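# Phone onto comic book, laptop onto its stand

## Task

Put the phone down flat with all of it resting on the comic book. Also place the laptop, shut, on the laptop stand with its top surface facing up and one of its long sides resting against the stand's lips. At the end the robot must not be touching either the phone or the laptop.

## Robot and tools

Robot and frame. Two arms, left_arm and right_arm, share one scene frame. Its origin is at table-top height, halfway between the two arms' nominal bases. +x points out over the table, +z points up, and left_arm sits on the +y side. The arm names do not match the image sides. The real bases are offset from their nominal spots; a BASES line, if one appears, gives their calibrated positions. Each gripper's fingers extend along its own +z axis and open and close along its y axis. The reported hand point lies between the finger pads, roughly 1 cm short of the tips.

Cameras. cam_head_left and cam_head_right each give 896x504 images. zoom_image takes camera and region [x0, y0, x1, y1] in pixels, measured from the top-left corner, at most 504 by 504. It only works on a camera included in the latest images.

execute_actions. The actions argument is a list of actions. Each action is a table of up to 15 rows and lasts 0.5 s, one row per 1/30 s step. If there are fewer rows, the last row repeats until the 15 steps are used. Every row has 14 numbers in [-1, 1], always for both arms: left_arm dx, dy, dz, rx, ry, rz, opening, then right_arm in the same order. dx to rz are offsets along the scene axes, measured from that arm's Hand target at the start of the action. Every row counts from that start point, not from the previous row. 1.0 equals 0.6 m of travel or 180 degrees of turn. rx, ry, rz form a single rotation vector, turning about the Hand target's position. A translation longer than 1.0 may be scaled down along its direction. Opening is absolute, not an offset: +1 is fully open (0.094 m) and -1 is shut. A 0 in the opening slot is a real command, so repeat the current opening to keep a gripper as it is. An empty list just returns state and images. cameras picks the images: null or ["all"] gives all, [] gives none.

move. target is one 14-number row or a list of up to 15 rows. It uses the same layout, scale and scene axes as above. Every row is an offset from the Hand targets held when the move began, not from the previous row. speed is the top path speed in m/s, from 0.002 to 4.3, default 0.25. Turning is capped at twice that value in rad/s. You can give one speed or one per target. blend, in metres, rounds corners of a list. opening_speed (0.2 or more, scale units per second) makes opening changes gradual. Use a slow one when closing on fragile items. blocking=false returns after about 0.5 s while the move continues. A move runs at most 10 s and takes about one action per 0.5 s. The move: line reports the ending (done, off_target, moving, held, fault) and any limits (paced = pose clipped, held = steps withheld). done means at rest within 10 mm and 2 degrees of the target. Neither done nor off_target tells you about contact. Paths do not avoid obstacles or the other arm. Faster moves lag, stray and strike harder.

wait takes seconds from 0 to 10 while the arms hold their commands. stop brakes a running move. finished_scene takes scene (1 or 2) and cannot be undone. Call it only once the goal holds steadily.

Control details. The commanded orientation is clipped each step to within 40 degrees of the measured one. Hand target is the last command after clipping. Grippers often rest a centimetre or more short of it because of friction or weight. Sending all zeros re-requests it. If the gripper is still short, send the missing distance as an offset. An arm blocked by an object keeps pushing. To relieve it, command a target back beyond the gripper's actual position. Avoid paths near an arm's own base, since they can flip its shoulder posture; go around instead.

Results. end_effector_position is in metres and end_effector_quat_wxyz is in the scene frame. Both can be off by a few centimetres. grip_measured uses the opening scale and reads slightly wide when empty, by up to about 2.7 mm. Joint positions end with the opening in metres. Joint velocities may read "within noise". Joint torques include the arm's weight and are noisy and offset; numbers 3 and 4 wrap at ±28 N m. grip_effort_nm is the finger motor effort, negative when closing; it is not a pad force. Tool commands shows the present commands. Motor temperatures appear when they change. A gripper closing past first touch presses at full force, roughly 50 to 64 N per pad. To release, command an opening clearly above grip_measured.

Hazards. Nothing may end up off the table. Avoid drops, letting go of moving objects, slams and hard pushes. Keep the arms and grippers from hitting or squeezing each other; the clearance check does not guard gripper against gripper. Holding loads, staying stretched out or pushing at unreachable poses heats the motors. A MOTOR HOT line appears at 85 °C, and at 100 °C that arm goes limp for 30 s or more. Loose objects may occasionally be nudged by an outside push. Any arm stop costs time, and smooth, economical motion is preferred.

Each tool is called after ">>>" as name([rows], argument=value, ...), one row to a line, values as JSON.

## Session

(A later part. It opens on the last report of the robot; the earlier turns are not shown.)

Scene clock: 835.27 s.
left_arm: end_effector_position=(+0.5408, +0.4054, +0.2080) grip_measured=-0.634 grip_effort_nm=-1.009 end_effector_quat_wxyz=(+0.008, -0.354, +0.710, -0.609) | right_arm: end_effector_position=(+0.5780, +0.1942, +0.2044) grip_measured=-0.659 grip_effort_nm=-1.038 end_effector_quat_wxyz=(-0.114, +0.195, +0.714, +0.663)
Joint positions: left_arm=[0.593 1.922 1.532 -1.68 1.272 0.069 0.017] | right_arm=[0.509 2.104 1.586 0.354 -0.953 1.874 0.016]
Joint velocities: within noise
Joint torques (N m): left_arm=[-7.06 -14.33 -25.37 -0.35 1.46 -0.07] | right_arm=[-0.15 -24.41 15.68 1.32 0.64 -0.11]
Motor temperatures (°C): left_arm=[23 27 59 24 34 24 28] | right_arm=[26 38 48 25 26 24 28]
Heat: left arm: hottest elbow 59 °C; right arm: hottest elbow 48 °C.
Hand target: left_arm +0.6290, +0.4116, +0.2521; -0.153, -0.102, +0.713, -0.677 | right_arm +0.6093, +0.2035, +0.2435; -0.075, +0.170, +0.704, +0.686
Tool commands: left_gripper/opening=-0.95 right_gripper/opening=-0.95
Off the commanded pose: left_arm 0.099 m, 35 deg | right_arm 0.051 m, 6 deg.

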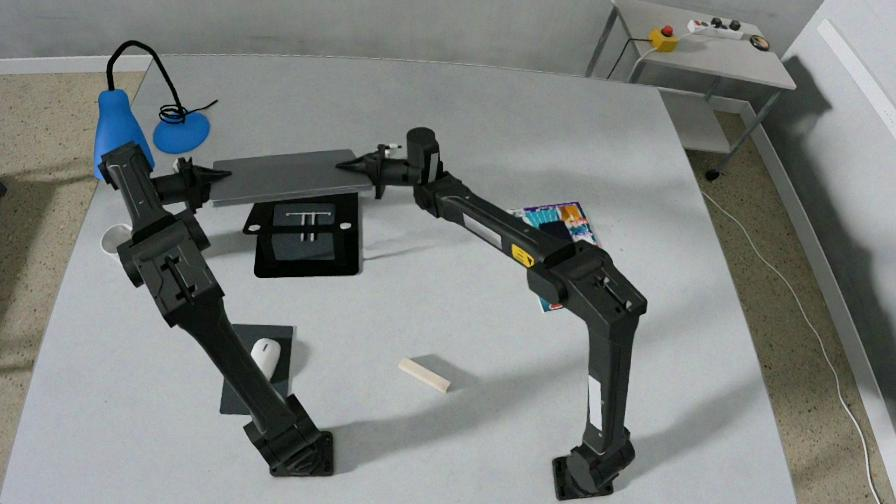

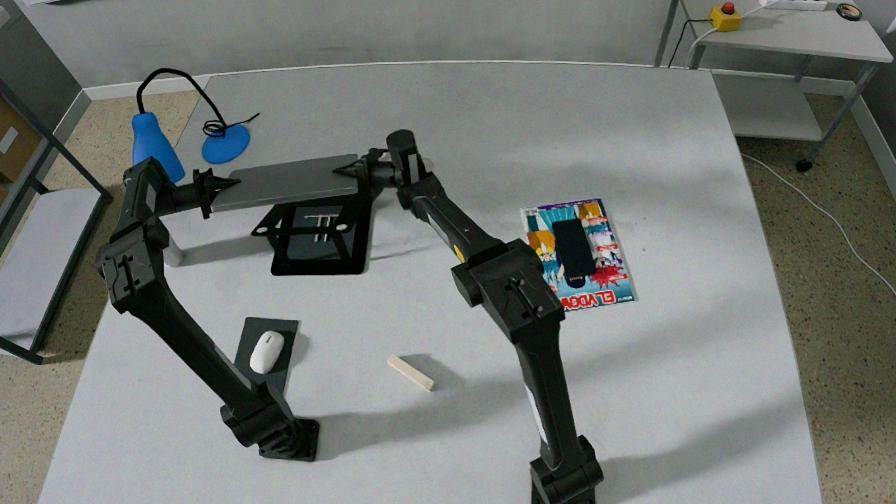

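>>> move(target=[-0.08, -0.01, -0.01, 0.06, 0.04, 0.16, -0.95, -0.03, 0, 0, 0, 0, -0.03, -0.95], speed=0.06)

Scene clock: 853.10 s.
left_arm: end_effector_position=(+0.5403, +0.4054, +0.2076) grip_measured=-0.634 grip_effort_nm=-1.009 end_effector_quat_wxyz=(-0.005, -0.368, +0.704, -0.607) | right_arm: end_effector_position=(+0.5777, +0.1953, +0.2021) grip_measured=-0.662 grip_effort_nm=-1.043 end_effector_quat_wxyz=(-0.109, +0.219, +0.708, +0.662)
Joint positions: left_arm=[0.593 1.921 1.532 -1.68 1.267 0.029 0.017] | right_arm=[0.517 2.095 1.564 0.37 -0.905 1.906 0.016]
Joint torques (N m): left_arm=[-4.42 -18.96 20.77 -0.46 1.16 -0.66] | right_arm=[1.26 -28.28 9.91 2.61 3.05 -0.22]
Motor temperatures (°C): left_arm=[23 27 71 24 35 24 29] | right_arm=[26 40 53 25 27 24 28]
Heat: left arm: hottest elbow 71 °C; right arm: hottest elbow 53 °C.
Hand target: left_arm +0.5810, +0.4056, +0.2461; -0.014, -0.331, +0.714, -0.616 | right_arm +0.5916, +0.2033, +0.2434; -0.042, +0.204, +0.695, +0.688
Off the commanded pose: left_arm 0.056 m, 5 deg | right_arm 0.044 m, 8 deg.
joint sent to its limit (left arm) — joint 4 (wrist pitch), lower limit. The joint targets are off in position and orientation.
move: off_target (left_arm, right_arm)

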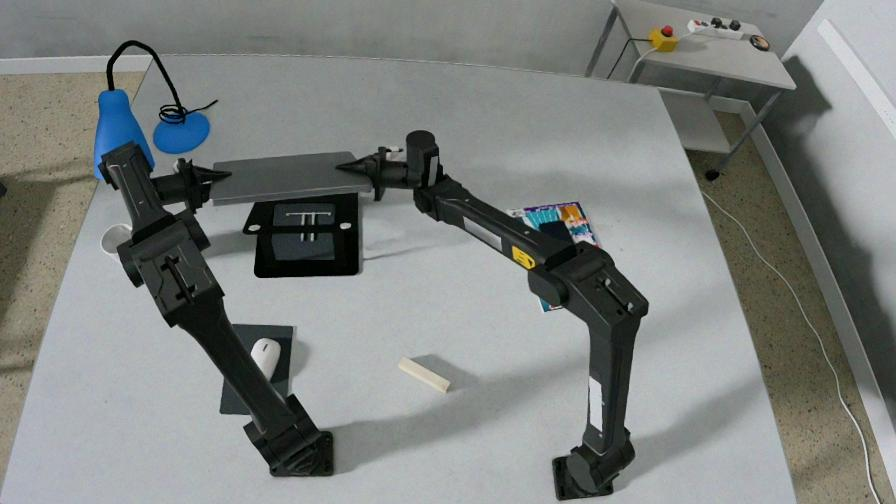

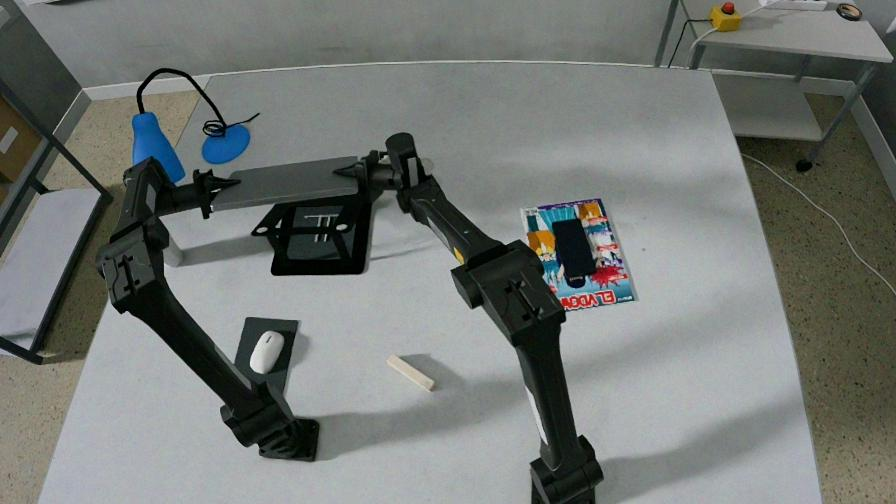

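>>> move(target=[0.02, 0, -0.12, 0, 0, 0, -0.95, -0.03, 0, -0.12, 0, 0, -0.01, -0.95], speed=0.06)

Scene clock: 859.70 s.
left_arm: end_effector_position=(+0.5390, +0.4055, +0.2029) grip_measured=-0.634 grip_effort_nm=-1.009 end_effector_quat_wxyz=(+0.022, -0.330, +0.727, -0.601) | right_arm: end_effector_position=(+0.5636, +0.1942, +0.1887) grip_measured=-0.663 grip_effort_nm=-1.043 end_effector_quat_wxyz=(-0.068, +0.208, +0.691, +0.689)
Joint positions: left_arm=[0.593 1.926 1.532 -1.68 1.25 0.135 0.017] | right_arm=[0.535 2.091 1.463 0.566 -0.836 1.916 0.016]
Joint torques (N m): left_arm=[-5.66 -8.23 19.95 -0.43 1.72 -0.33] | right_arm=[1.26 -22.07 8.69 2.02 2.52 -0.33]
Motor temperatures (°C): left_arm=[23 28 69 24 35 24 29] | right_arm=[26 40 51 25 32 24 28]
Heat: left arm: hottest elbow 69 °C; right arm: hottest elbow 51 °C.
Hand target: left_arm +0.5930, +0.4056, +0.1740; -0.014, -0.331, +0.714, -0.616 | right_arm +0.5735, +0.2034, +0.1714; -0.031, +0.214, +0.692, +0.689
Off the commanded pose: left_arm 0.061 m, 5 deg | right_arm 0.022 m, 4 deg.
joint sent to its limit (left arm) — joint 4 (wrist pitch), lower limit. The joint targets are off in position, not in orientation.
move: off_target (left_arm, right_arm)

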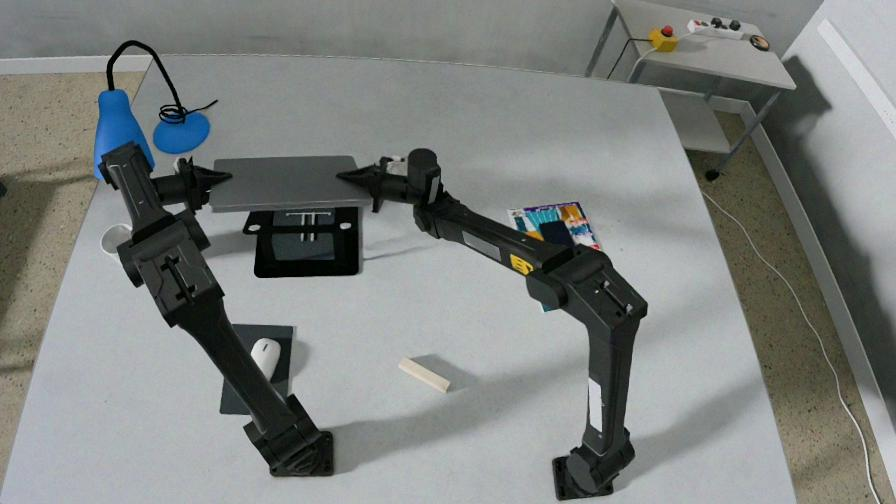

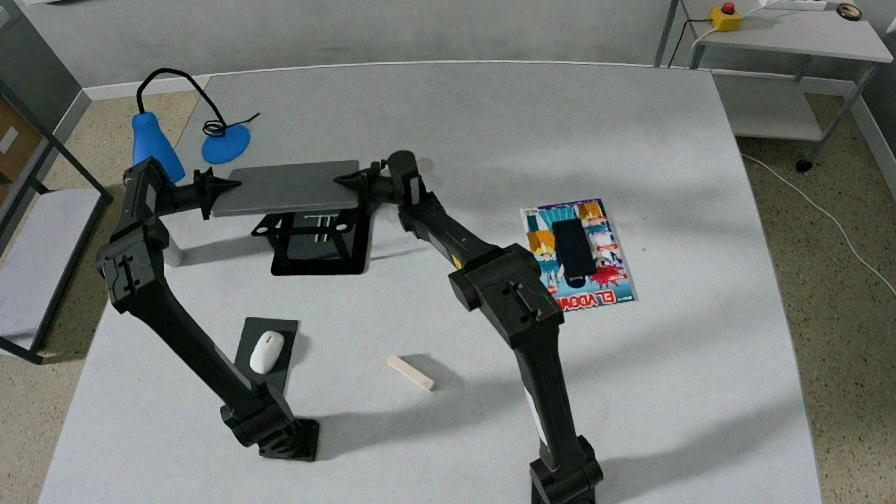

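>>> move(target=[0.02, 0, -0.04, 0.04, 0, 0.08, -0.95, 0, 0, -0.02, 0, 0, 0, -0.95], speed=0.08, cameras=["cam_head_left"])

Scene clock: 878.03 s.
left_arm: end_effector_position=(+0.5728, +0.4154, +0.1228) grip_measured=-0.634 grip_effort_nm=-1.009 end_effector_quat_wxyz=(+0.074, -0.425, +0.705, -0.563) | right_arm: end_effector_position=(+0.5717, +0.2010, +0.1298) grip_measured=-0.663 grip_effort_nm=-1.033 end_effector_quat_wxyz=(-0.060, +0.258, +0.696, +0.667)
Joint positions: left_arm=[0.566 1.881 1.285 -0.771 1.2 -0.63 0.017] | right_arm=[0.551 2.166 1.459 0.568 -0.744 1.921 0.016]
Joint torques (N m): left_arm=[-5.19 -19.66 14.6 2.04 0.65 -0.86] | right_arm=[0.44 -26.99 8.36 2.81 -0.48 -0.37]
Motor temperatures (°C): left_arm=[23 27 63 24 36 24 29] | right_arm=[26 42 47 25 35 24 28]
Heat: left arm: hottest elbow 63 °C; right arm: hottest elbow 47 °C.
Hand target: left_arm +0.6050, +0.4056, +0.1500; +0.084, -0.418, +0.704, -0.567 | right_arm +0.5734, +0.2035, +0.1595; -0.031, +0.214, +0.692, +0.689
Off the commanded pose: left_arm 0.043 m, 1 deg | right_arm 0.030 m, 7 deg.
move: off_target (left_arm, right_arm)
Images, in order (width x height): cam_head_left 896x504.

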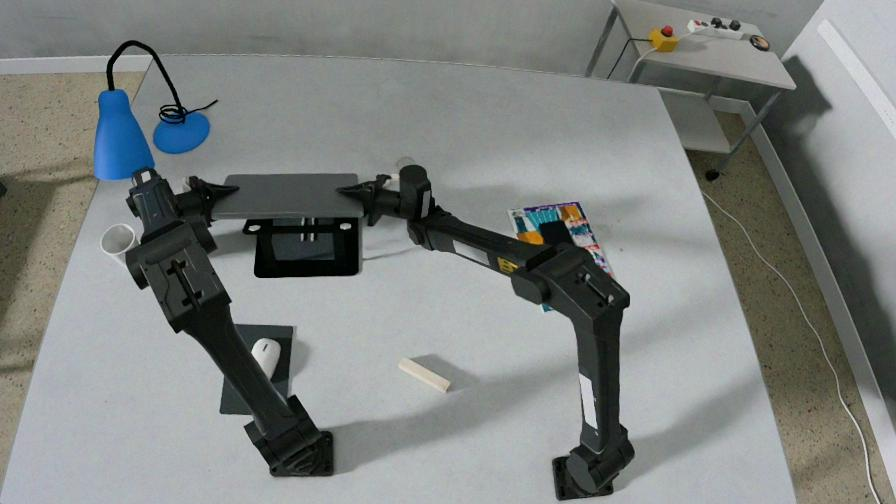

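>>> move(target=[0.02, 0, -0.05, 0, 0, 0, -0.95, 0.03, 0, -0.05, 0, 0, 0, -0.95], speed=0.06)

>>> zoom_image(camera="cam_head_left", region=[160, 120, 440, 300])

>>> zoom_image(camera="cam_head_right", region=[180, 120, 460, 300])

Scene clock: 884.57 s.
left_arm: end_effector_position=(+0.5953, +0.3908, +0.0918) grip_measured=-0.634 grip_effort_nm=-1.009 end_effector_quat_wxyz=(+0.063, -0.416, +0.708, -0.567) | right_arm: end_effector_position=(+0.5907, +0.1765, +0.1008) grip_measured=-0.664 grip_effort_nm=-1.038 end_effector_quat_wxyz=(-0.054, +0.271, +0.697, +0.662)
Joint positions: left_arm=[0.507 1.944 1.28 -0.63 1.199 -0.716 0.017] | right_arm=[0.509 2.211 1.463 0.584 -0.76 1.909 0.016]
Joint torques (N m): left_arm=[-0.91 -20.95 14.27 1.28 0.41 -0.55] | right_arm=[2.37 -24.82 11.06 3.29 -0.44 -0.27]
Motor temperatures (°C): left_arm=[23 27 61 24 35 24 29] | right_arm=[26 42 46 25 32 24 28]
Heat: left arm: hottest elbow 61 °C; right arm: hottest elbow 46 °C.
Hand target: left_arm +0.6170, +0.4057, +0.1201; +0.084, -0.418, +0.704, -0.567 | right_arm +0.5915, +0.2033, +0.1294; -0.031, +0.214, +0.692, +0.689
Off the commanded pose: left_arm 0.039 m, 2 deg | right_arm 0.039 m, 8 deg.
move: off_target (left_arm, right_arm)

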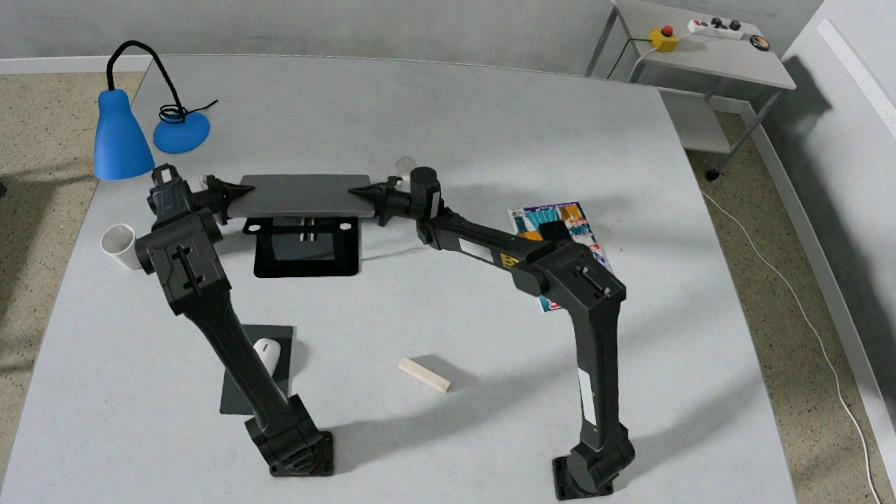

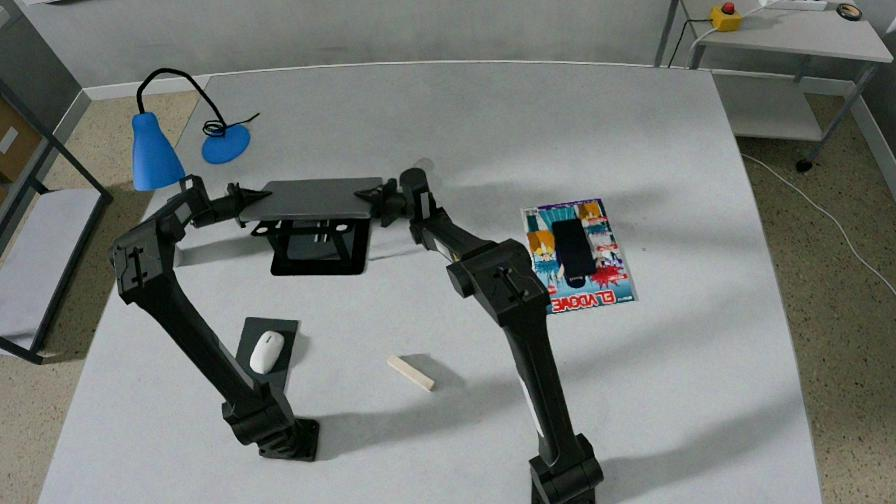

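Scaled by 1.800.

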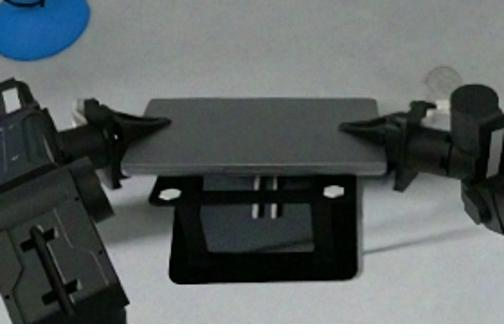

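Scaled by 1.800.

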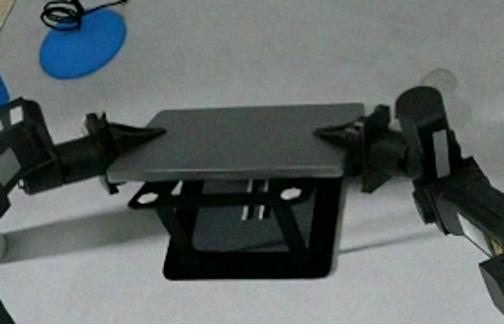

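>>> move(target=[-0.04, -0.012, 0, 0, 0, 0, -0.95, -0.04, -0.012, 0, 0, 0, 0, -0.95], speed=0.06)

>>> zoom_image(camera="cam_head_left", region=[160, 120, 440, 300])

>>> zoom_image(camera="cam_head_right", region=[180, 120, 460, 300])

Scene clock: 895.80 s.
left_arm: end_effector_position=(+0.5933, +0.3891, +0.0944) grip_measured=-0.634 grip_effort_nm=-1.009 end_effector_quat_wxyz=(+0.070, -0.408, +0.711, -0.568) | right_arm: end_effector_position=(+0.5885, +0.1744, +0.1008) grip_measured=-0.664 grip_effort_nm=-1.038 end_effector_quat_wxyz=(-0.045, +0.266, +0.693, +0.669)
Joint positions: left_arm=[0.506 1.933 1.267 -0.616 1.203 -0.707 0.017] | right_arm=[0.51 2.211 1.445 0.627 -0.752 1.909 0.016]
Joint torques (N m): left_arm=[-0.5 -23.36 8.51 1.07 0.38 -0.43] | right_arm=[2.9 -27.87 6.34 3.23 -0.46 -0.25]
Motor temperatures (°C): left_arm=[23 29 57 24 34 24 29] | right_arm=[26 42 46 25 30 24 28]
Heat: left arm: hottest elbow 57 °C; right arm: hottest elbow 46 °C.
Hand target: left_arm +0.5930, +0.3983, +0.1200; +0.084, -0.418, +0.704, -0.567 | right_arm +0.5675, +0.1962, +0.1294; -0.031, +0.214, +0.692, +0.689
Off the commanded pose: left_arm 0.027 m, 2 deg | right_arm 0.042 m, 7 deg.
move: off_target (left_arm, right_arm)

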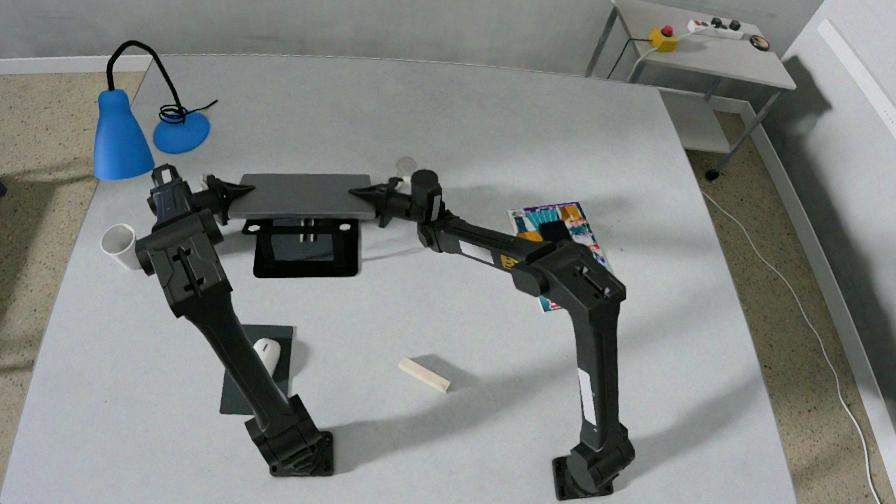

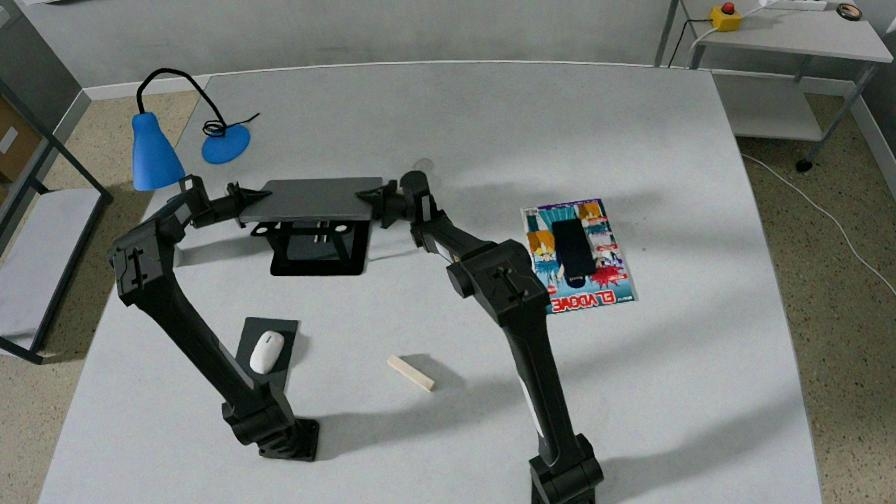

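Scaled by 1.800.

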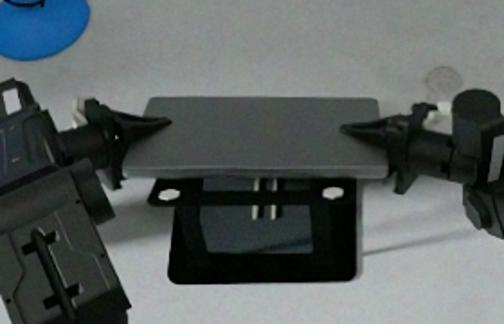

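Scaled by 1.800.

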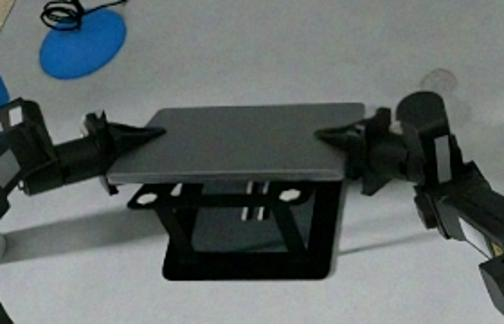

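>>> move(target=[-0.06, -0.01, 0, 0, 0, 0, -0.95, -0.04, -0.01, 0, 0, 0, 0, -0.95], speed=0.06)

>>> zoom_image(camera="cam_head_left", region=[160, 120, 440, 300])

>>> zoom_image(camera="cam_head_right", region=[180, 120, 460, 300])

Scene clock: 899.83 s.
left_arm: end_effector_position=(+0.5635, +0.3851, +0.0947) grip_measured=-0.634 grip_effort_nm=-1.009 end_effector_quat_wxyz=(+0.078, -0.408, +0.714, -0.564) | right_arm: end_effector_position=(+0.5624, +0.1703, +0.0964) grip_measured=-0.664 grip_effort_nm=-1.038 end_effector_quat_wxyz=(-0.048, +0.259, +0.694, +0.670)
Joint positions: left_arm=[0.528 1.874 1.177 -0.614 1.199 -0.659 0.017] | right_arm=[0.522 2.179 1.359 0.688 -0.753 1.909 0.016]
Joint torques (N m): left_arm=[-0.15 -22.89 7.77 -0.18 0.84 -0.27] | right_arm=[2.9 -27.93 6.01 2.67 -0.01 -0.24]
Motor temperatures (°C): left_arm=[23 29 55 24 33 24 29] | right_arm=[26 42 45 25 29 24 28]
Heat: left arm: hottest elbow 55 °C; right arm: hottest elbow 45 °C.
Hand target: left_arm +0.5569, +0.3923, +0.1199; +0.084, -0.418, +0.704, -0.567 | right_arm +0.5435, +0.1903, +0.1296; -0.031, +0.214, +0.692, +0.689
Off the commanded pose: left_arm 0.027 m, 2 deg | right_arm 0.043 m, 6 deg.
move: off_target (left_arm, right_arm)

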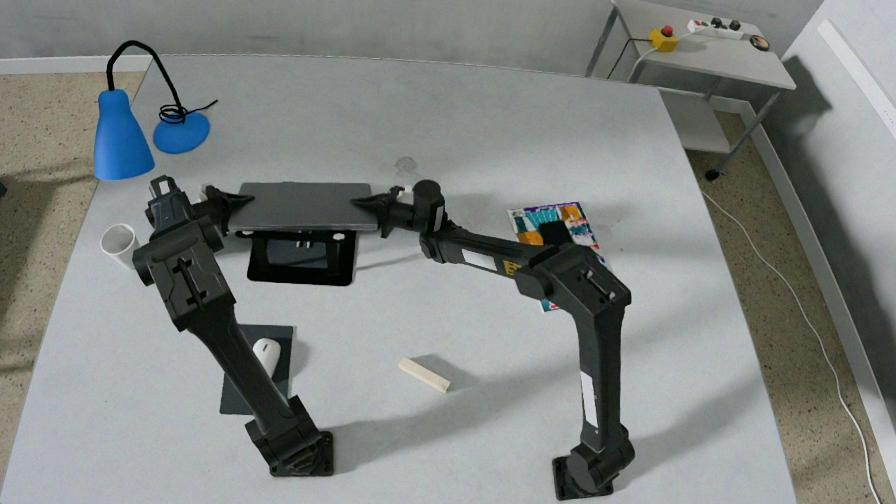

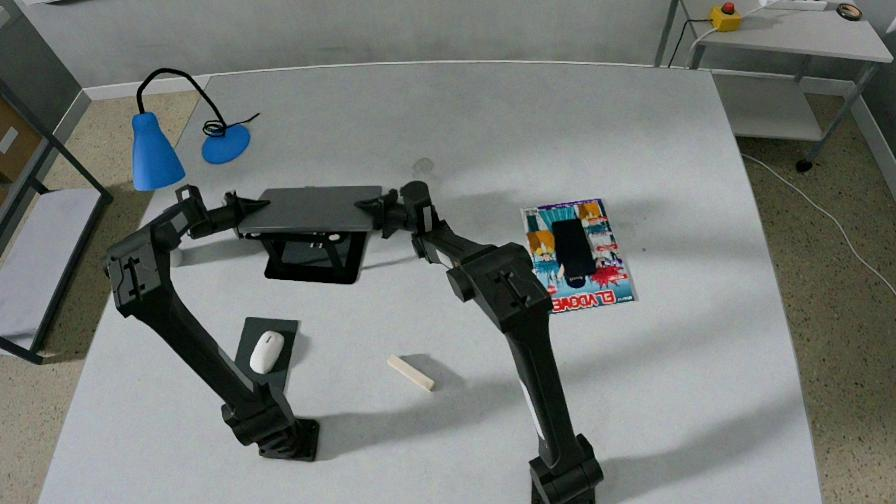

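Scaled by 1.800.

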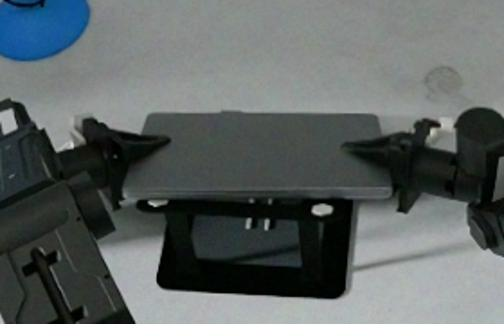

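Scaled by 1.800.

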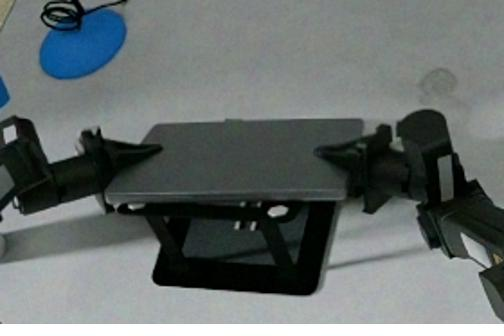

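>>> move(target=[0.02, 0, -0.03, 0, 0, 0, -0.95, 0.03, 0, -0.03, 0, 0, 0, -0.95], speed=0.05)

>>> zoom_image(camera="cam_head_left", region=[160, 120, 440, 300])

>>> zoom_image(camera="cam_head_right", region=[180, 120, 460, 300])

Scene clock: 904.80 s.
left_arm: end_effector_position=(+0.5651, +0.3860, +0.0947) grip_measured=-0.634 grip_effort_nm=-1.009 end_effector_quat_wxyz=(+0.082, -0.406, +0.714, -0.565) | right_arm: end_effector_position=(+0.5622, +0.1703, +0.0964) grip_measured=-0.664 grip_effort_nm=-1.038 end_effector_quat_wxyz=(-0.048, +0.258, +0.694, +0.671)
Joint positions: left_arm=[0.528 1.875 1.177 -0.6 1.201 -0.665 0.017] | right_arm=[0.522 2.18 1.358 0.689 -0.754 1.908 0.016]
Joint torques (N m): left_arm=[-0.85 -19.78 8.98 1.43 0.62 -0.38] | right_arm=[1.9 -23.3 9.62 2.81 -0.43 -0.25]
Heat: left arm: hottest elbow 53 °C; right arm: hottest elbow 44 °C.
Hand target: left_arm +0.5690, +0.3923, +0.1021; +0.084, -0.418, +0.704, -0.567 | right_arm +0.5614, +0.1902, +0.1113; -0.031, +0.214, +0.692, +0.689
Off the commanded pose: left_arm 0.010 m, 2 deg | right_arm 0.025 m, 6 deg.
move: off_target (right_arm)

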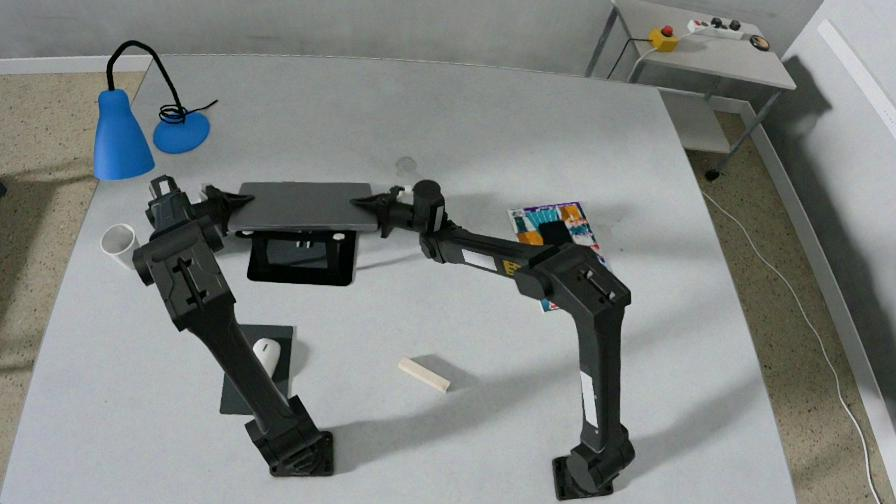

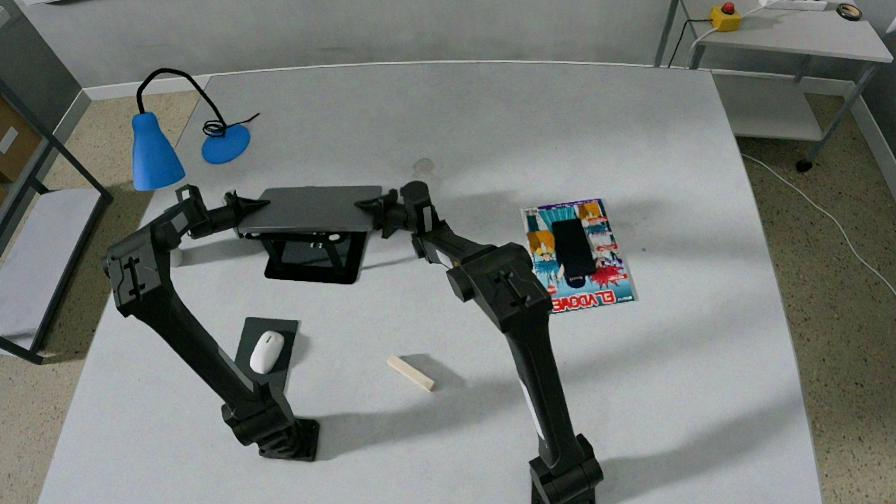

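Scaled by 1.800.

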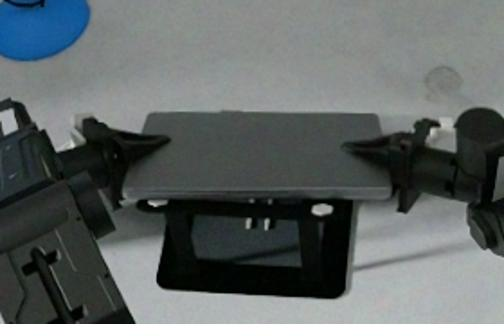

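Scaled by 1.800.

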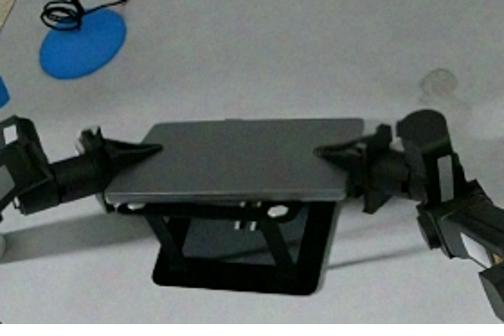

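>>> move(target=[0.01, 0, -0.035, 0, 0, 0, -0.95, 0.01, 0, -0.05, 0, 0, 0, -0.95], speed=0.05)

>>> zoom_image(camera="cam_head_left", region=[160, 120, 440, 300])

>>> zoom_image(camera="cam_head_right", region=[180, 120, 460, 300])

Scene clock: 907.73 s.
left_arm: end_effector_position=(+0.5727, +0.3862, +0.0890) grip_measured=-0.634 grip_effort_nm=-1.009 end_effector_quat_wxyz=(+0.093, -0.396, +0.714, -0.570) | right_arm: end_effector_position=(+0.5696, +0.1709, +0.0902) grip_measured=-0.664 grip_effort_nm=-1.043 end_effector_quat_wxyz=(-0.037, +0.248, +0.689, +0.680)
Joint positions: left_arm=[0.522 1.895 1.177 -0.532 1.213 -0.686 0.017] | right_arm=[0.517 2.214 1.38 0.735 -0.756 1.903 0.016]
Joint torques (N m): left_arm=[-0.73 -16.73 9.07 1.33 0.08 -0.45] | right_arm=[1.79 -21.19 9.72 2.71 -0.52 -0.22]
Heat: left arm: hottest elbow 52 °C; right arm: hottest elbow 44 °C.
Hand target: left_arm +0.5750, +0.3923, +0.0810; +0.084, -0.418, +0.704, -0.567 | right_arm +0.5675, +0.1902, +0.0814; -0.031, +0.214, +0.692, +0.689
Off the commanded pose: left_arm 0.010 m, 3 deg | right_arm 0.021 m, 4 deg.
move: off_target (left_arm, right_arm)

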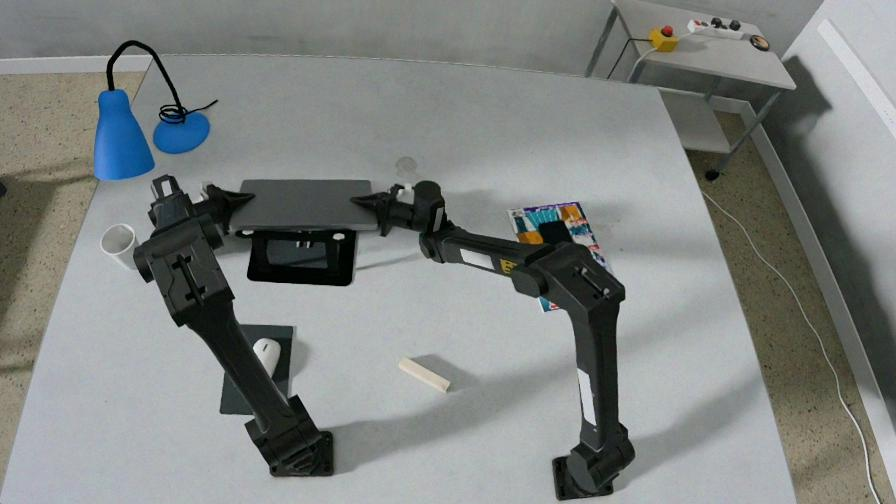

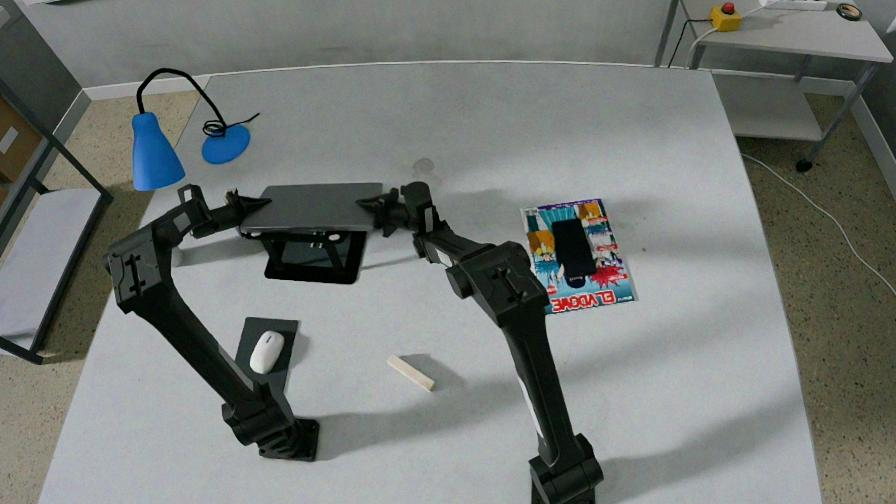

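Scaled by 1.800.

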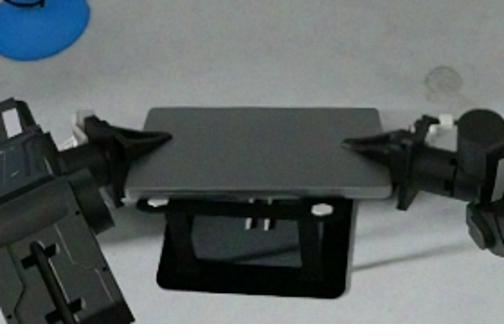

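Scaled by 1.800.

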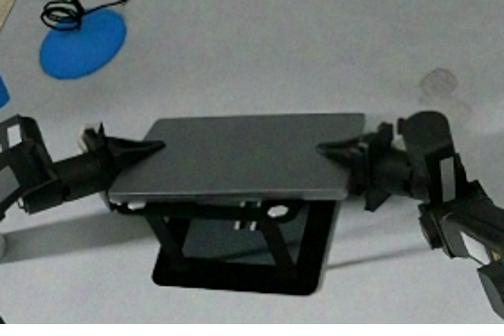

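>>> move(target=[-0.045, 0, 0.01, 0, 0.035, 0, -0.95, -0.045, 0, 0.01, 0, 0.045, 0, -0.95], speed=0.05)

>>> zoom_image(camera="cam_head_left", region=[160, 120, 440, 300])

>>> zoom_image(camera="cam_head_right", region=[180, 120, 460, 300])

Scene clock: 916.80 s.
left_arm: end_effector_position=(+0.5565, +0.3858, +0.0888) grip_measured=-0.634 grip_effort_nm=-1.009 end_effector_quat_wxyz=(+0.064, -0.423, +0.717, -0.550) | right_arm: end_effector_position=(+0.5607, +0.1716, +0.0880) grip_measured=-0.664 grip_effort_nm=-1.038 end_effector_quat_wxyz=(-0.072, +0.272, +0.682, +0.675)
Joint positions: left_arm=[0.532 1.871 1.177 -0.671 1.163 -0.642 0.017] | right_arm=[0.522 2.205 1.361 0.733 -0.766 1.98 0.016]
Joint torques (N m): left_arm=[-0.03 -18.55 8.25 -1.07 0.05 -0.04] | right_arm=[2.9 -25.23 5.55 1.55 0.24 0.07]
Motor temperatures (°C): left_arm=[23 29 49 24 32 24 29] | right_arm=[26 42 43 25 28 24 29]
Heat: left arm: hottest elbow 49 °C; right arm: hottest elbow 43 °C.
Hand target: left_arm +0.5479, +0.3923, +0.0869; +0.045, -0.449, +0.708, -0.543 | right_arm +0.5405, +0.1901, +0.0873; -0.080, +0.262, +0.688, +0.672
Off the commanded pose: left_arm 0.011 m, 4 deg | right_arm 0.027 m, 2 deg.
move: off_target (left_arm, right_arm)

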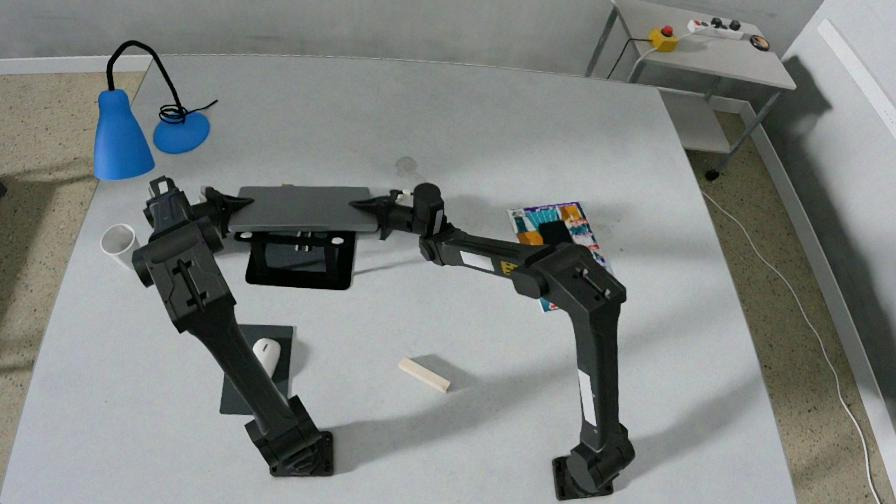

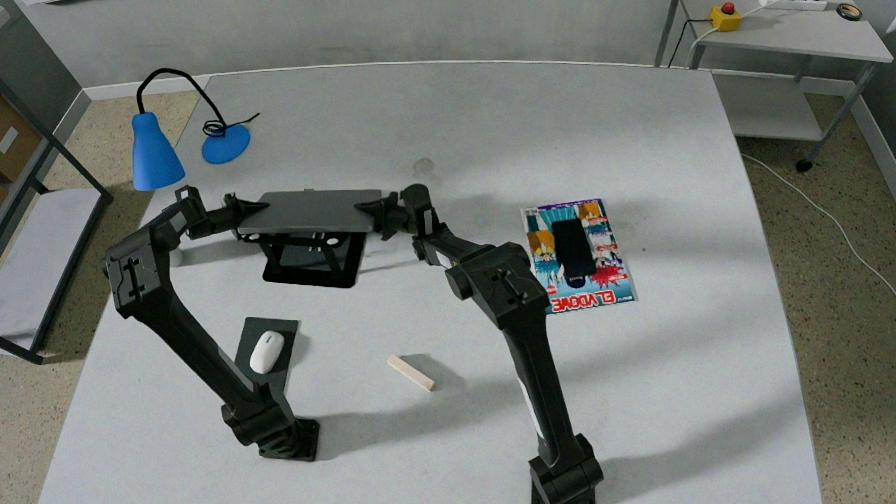

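Scaled by 1.800.

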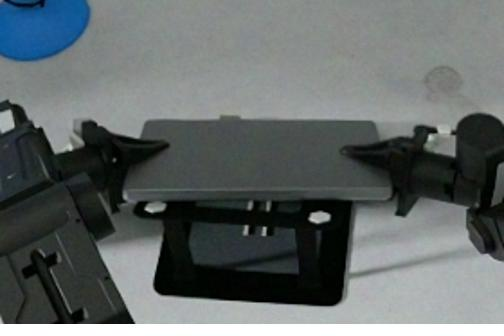

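Scaled by 1.800.

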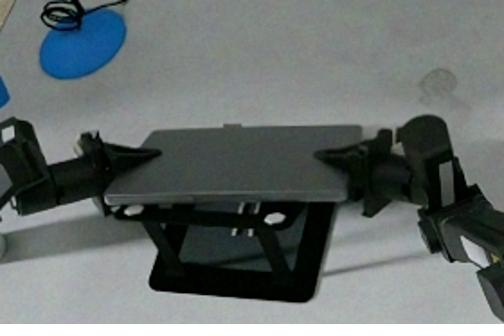

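>>> move(target=[0.01, 0, 0.04, 0, 0, -0.02, -0.95, -0.02, 0, 0.04, 0, 0, -0.02, -0.95], speed=0.05)

>>> zoom_image(camera="cam_head_left", region=[160, 120, 440, 300])

>>> zoom_image(camera="cam_head_right", region=[180, 120, 460, 300])

Scene clock: 923.57 s.
left_arm: end_effector_position=(+0.5467, +0.3865, +0.0915) grip_measured=-0.635 grip_effort_nm=-1.009 end_effector_quat_wxyz=(+0.038, -0.416, +0.730, -0.541) | right_arm: end_effector_position=(+0.5398, +0.1732, +0.0893) grip_measured=-0.664 grip_effort_nm=-1.033 end_effector_quat_wxyz=(-0.066, +0.300, +0.680, +0.666)
Joint positions: left_arm=[0.541 1.887 1.23 -0.876 1.146 -0.49 0.017] | right_arm=[0.551 2.153 1.284 0.733 -0.693 1.999 0.016]
Joint torques (N m): left_arm=[-1.73 -19.9 12.07 -1.5 0.79 -0.22] | right_arm=[2.55 -26.34 6.46 1.48 0.67 0]
Heat: left arm: hottest elbow 47 °C; right arm: hottest shoulder 42 °C.
Hand target: left_arm +0.5539, +0.3924, +0.1111; +0.028, -0.426, +0.722, -0.544 | right_arm +0.5285, +0.1902, +0.1115; -0.059, +0.284, +0.679, +0.674
Off the commanded pose: left_arm 0.022 m, 2 deg | right_arm 0.030 m, 2 deg.
move: off_target (left_arm, right_arm)

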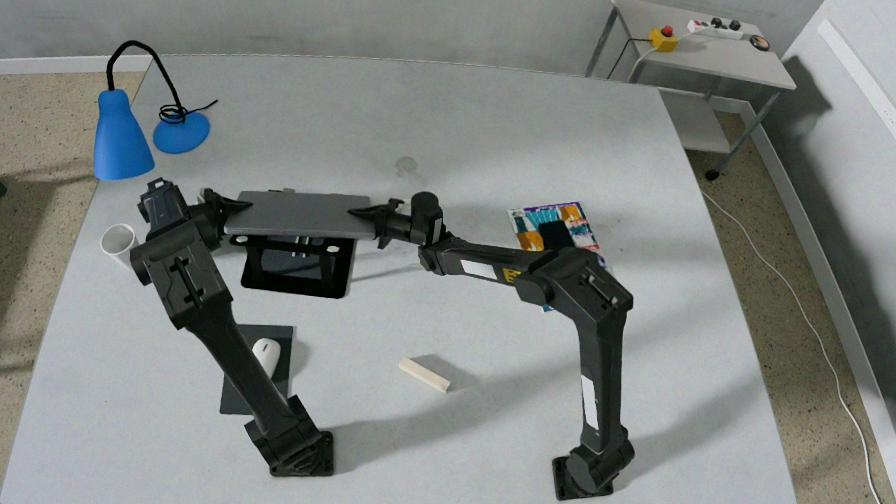

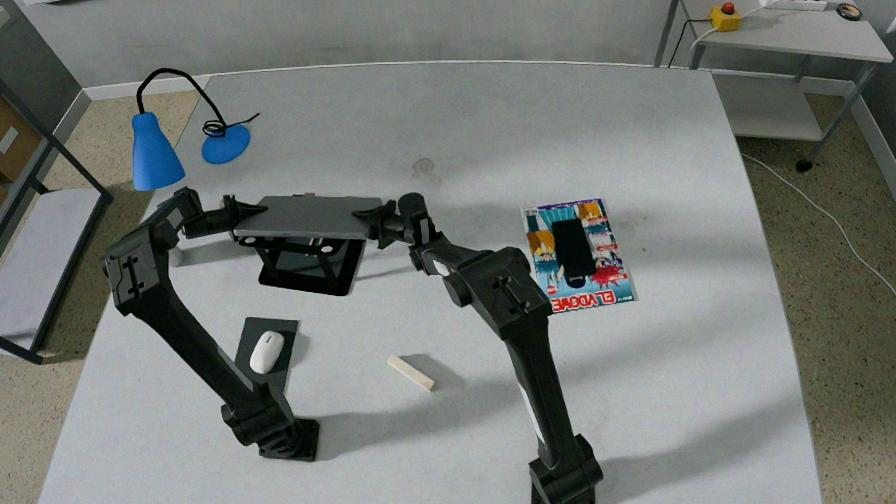

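Scaled by 1.800.

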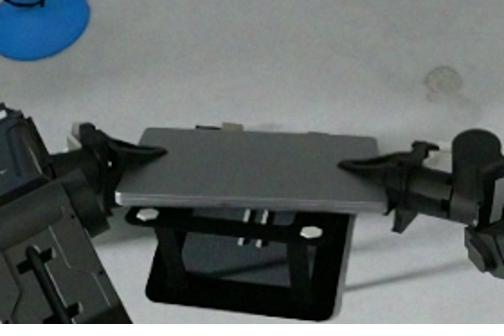

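Scaled by 1.800.

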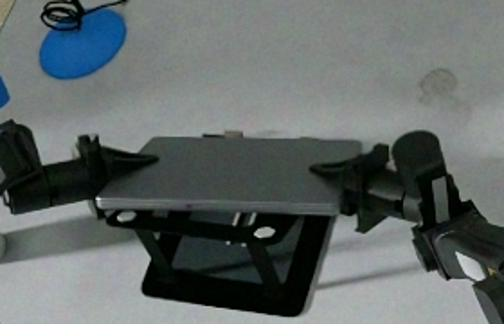

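>>> move(target=[0.0, 0, 0.04, 0, 0, 0, -0.95, 0, 0, 0.04, 0, 0, 0, -0.95], speed=0.06)

>>> zoom_image(camera="cam_head_left", region=[160, 120, 440, 300])

>>> zoom_image(camera="cam_head_right", region=[180, 120, 460, 300])

Scene clock: 927.80 s.
left_arm: end_effector_position=(+0.5426, +0.3865, +0.0928) grip_measured=-0.635 grip_effort_nm=-1.004 end_effector_quat_wxyz=(+0.023, -0.425, +0.728, -0.538) | right_arm: end_effector_position=(+0.5351, +0.1734, +0.0938) grip_measured=-0.664 grip_effort_nm=-1.043 end_effector_quat_wxyz=(-0.074, +0.310, +0.684, +0.656)
Joint positions: left_arm=[0.544 1.887 1.24 -0.93 1.136 -0.48 0.017] | right_arm=[0.555 2.127 1.274 0.686 -0.691 2.002 0.016]
Joint torques (N m): left_arm=[-2.2 -22.59 12.97 -1.61 1.2 -0.34] | right_arm=[2.26 -27.81 7.23 1.57 0.63 -0.02]
Heat: left arm: hottest elbow 47 °C; right arm: hottest shoulder 42 °C.
Hand target: left_arm +0.5539, +0.3923, +0.1349; +0.028, -0.426, +0.722, -0.544 | right_arm +0.5285, +0.1902, +0.1356; -0.059, +0.284, +0.679, +0.674
Off the commanded pose: left_arm 0.044 m, 1 deg | right_arm 0.045 m, 4 deg.
move: off_target (left_arm, right_arm)

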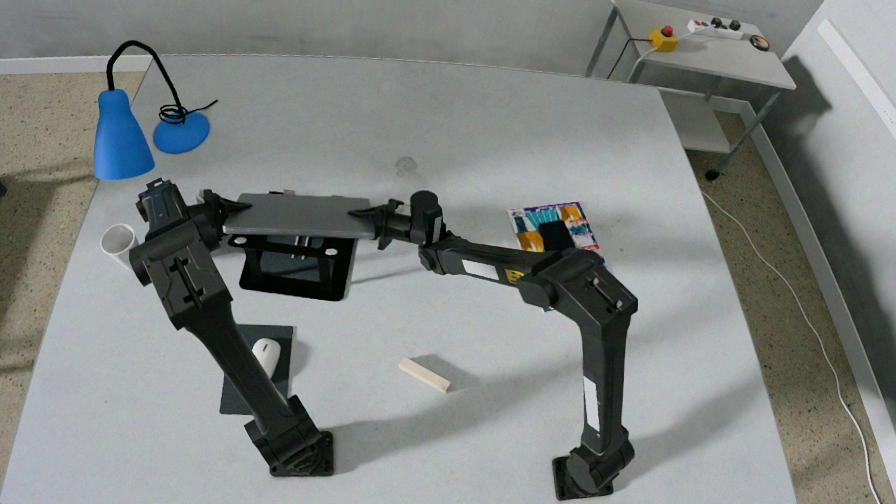

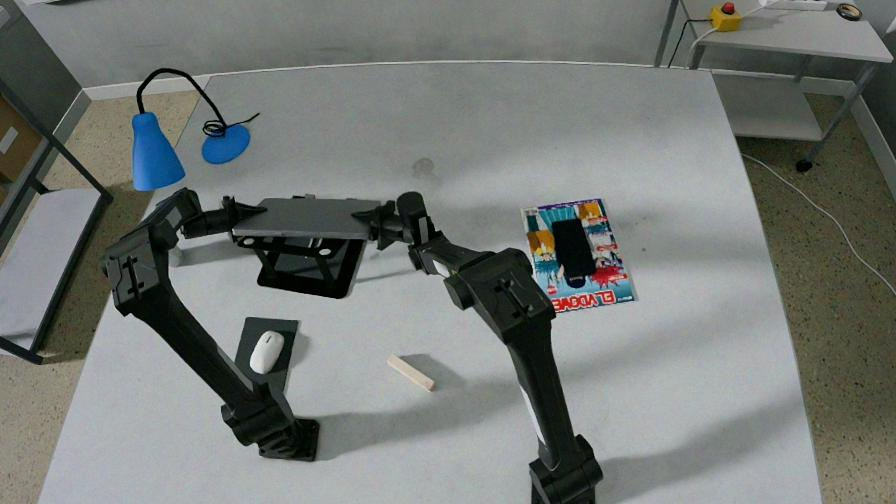

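Scaled by 1.800.

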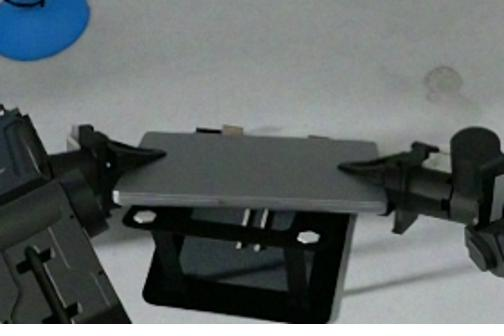

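Scaled by 1.800.

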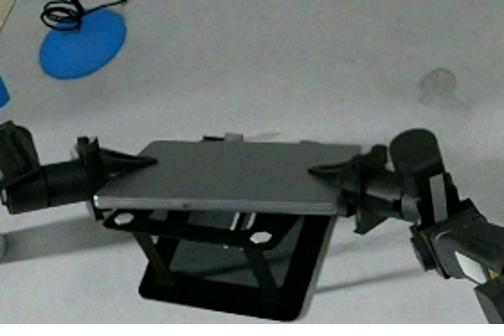

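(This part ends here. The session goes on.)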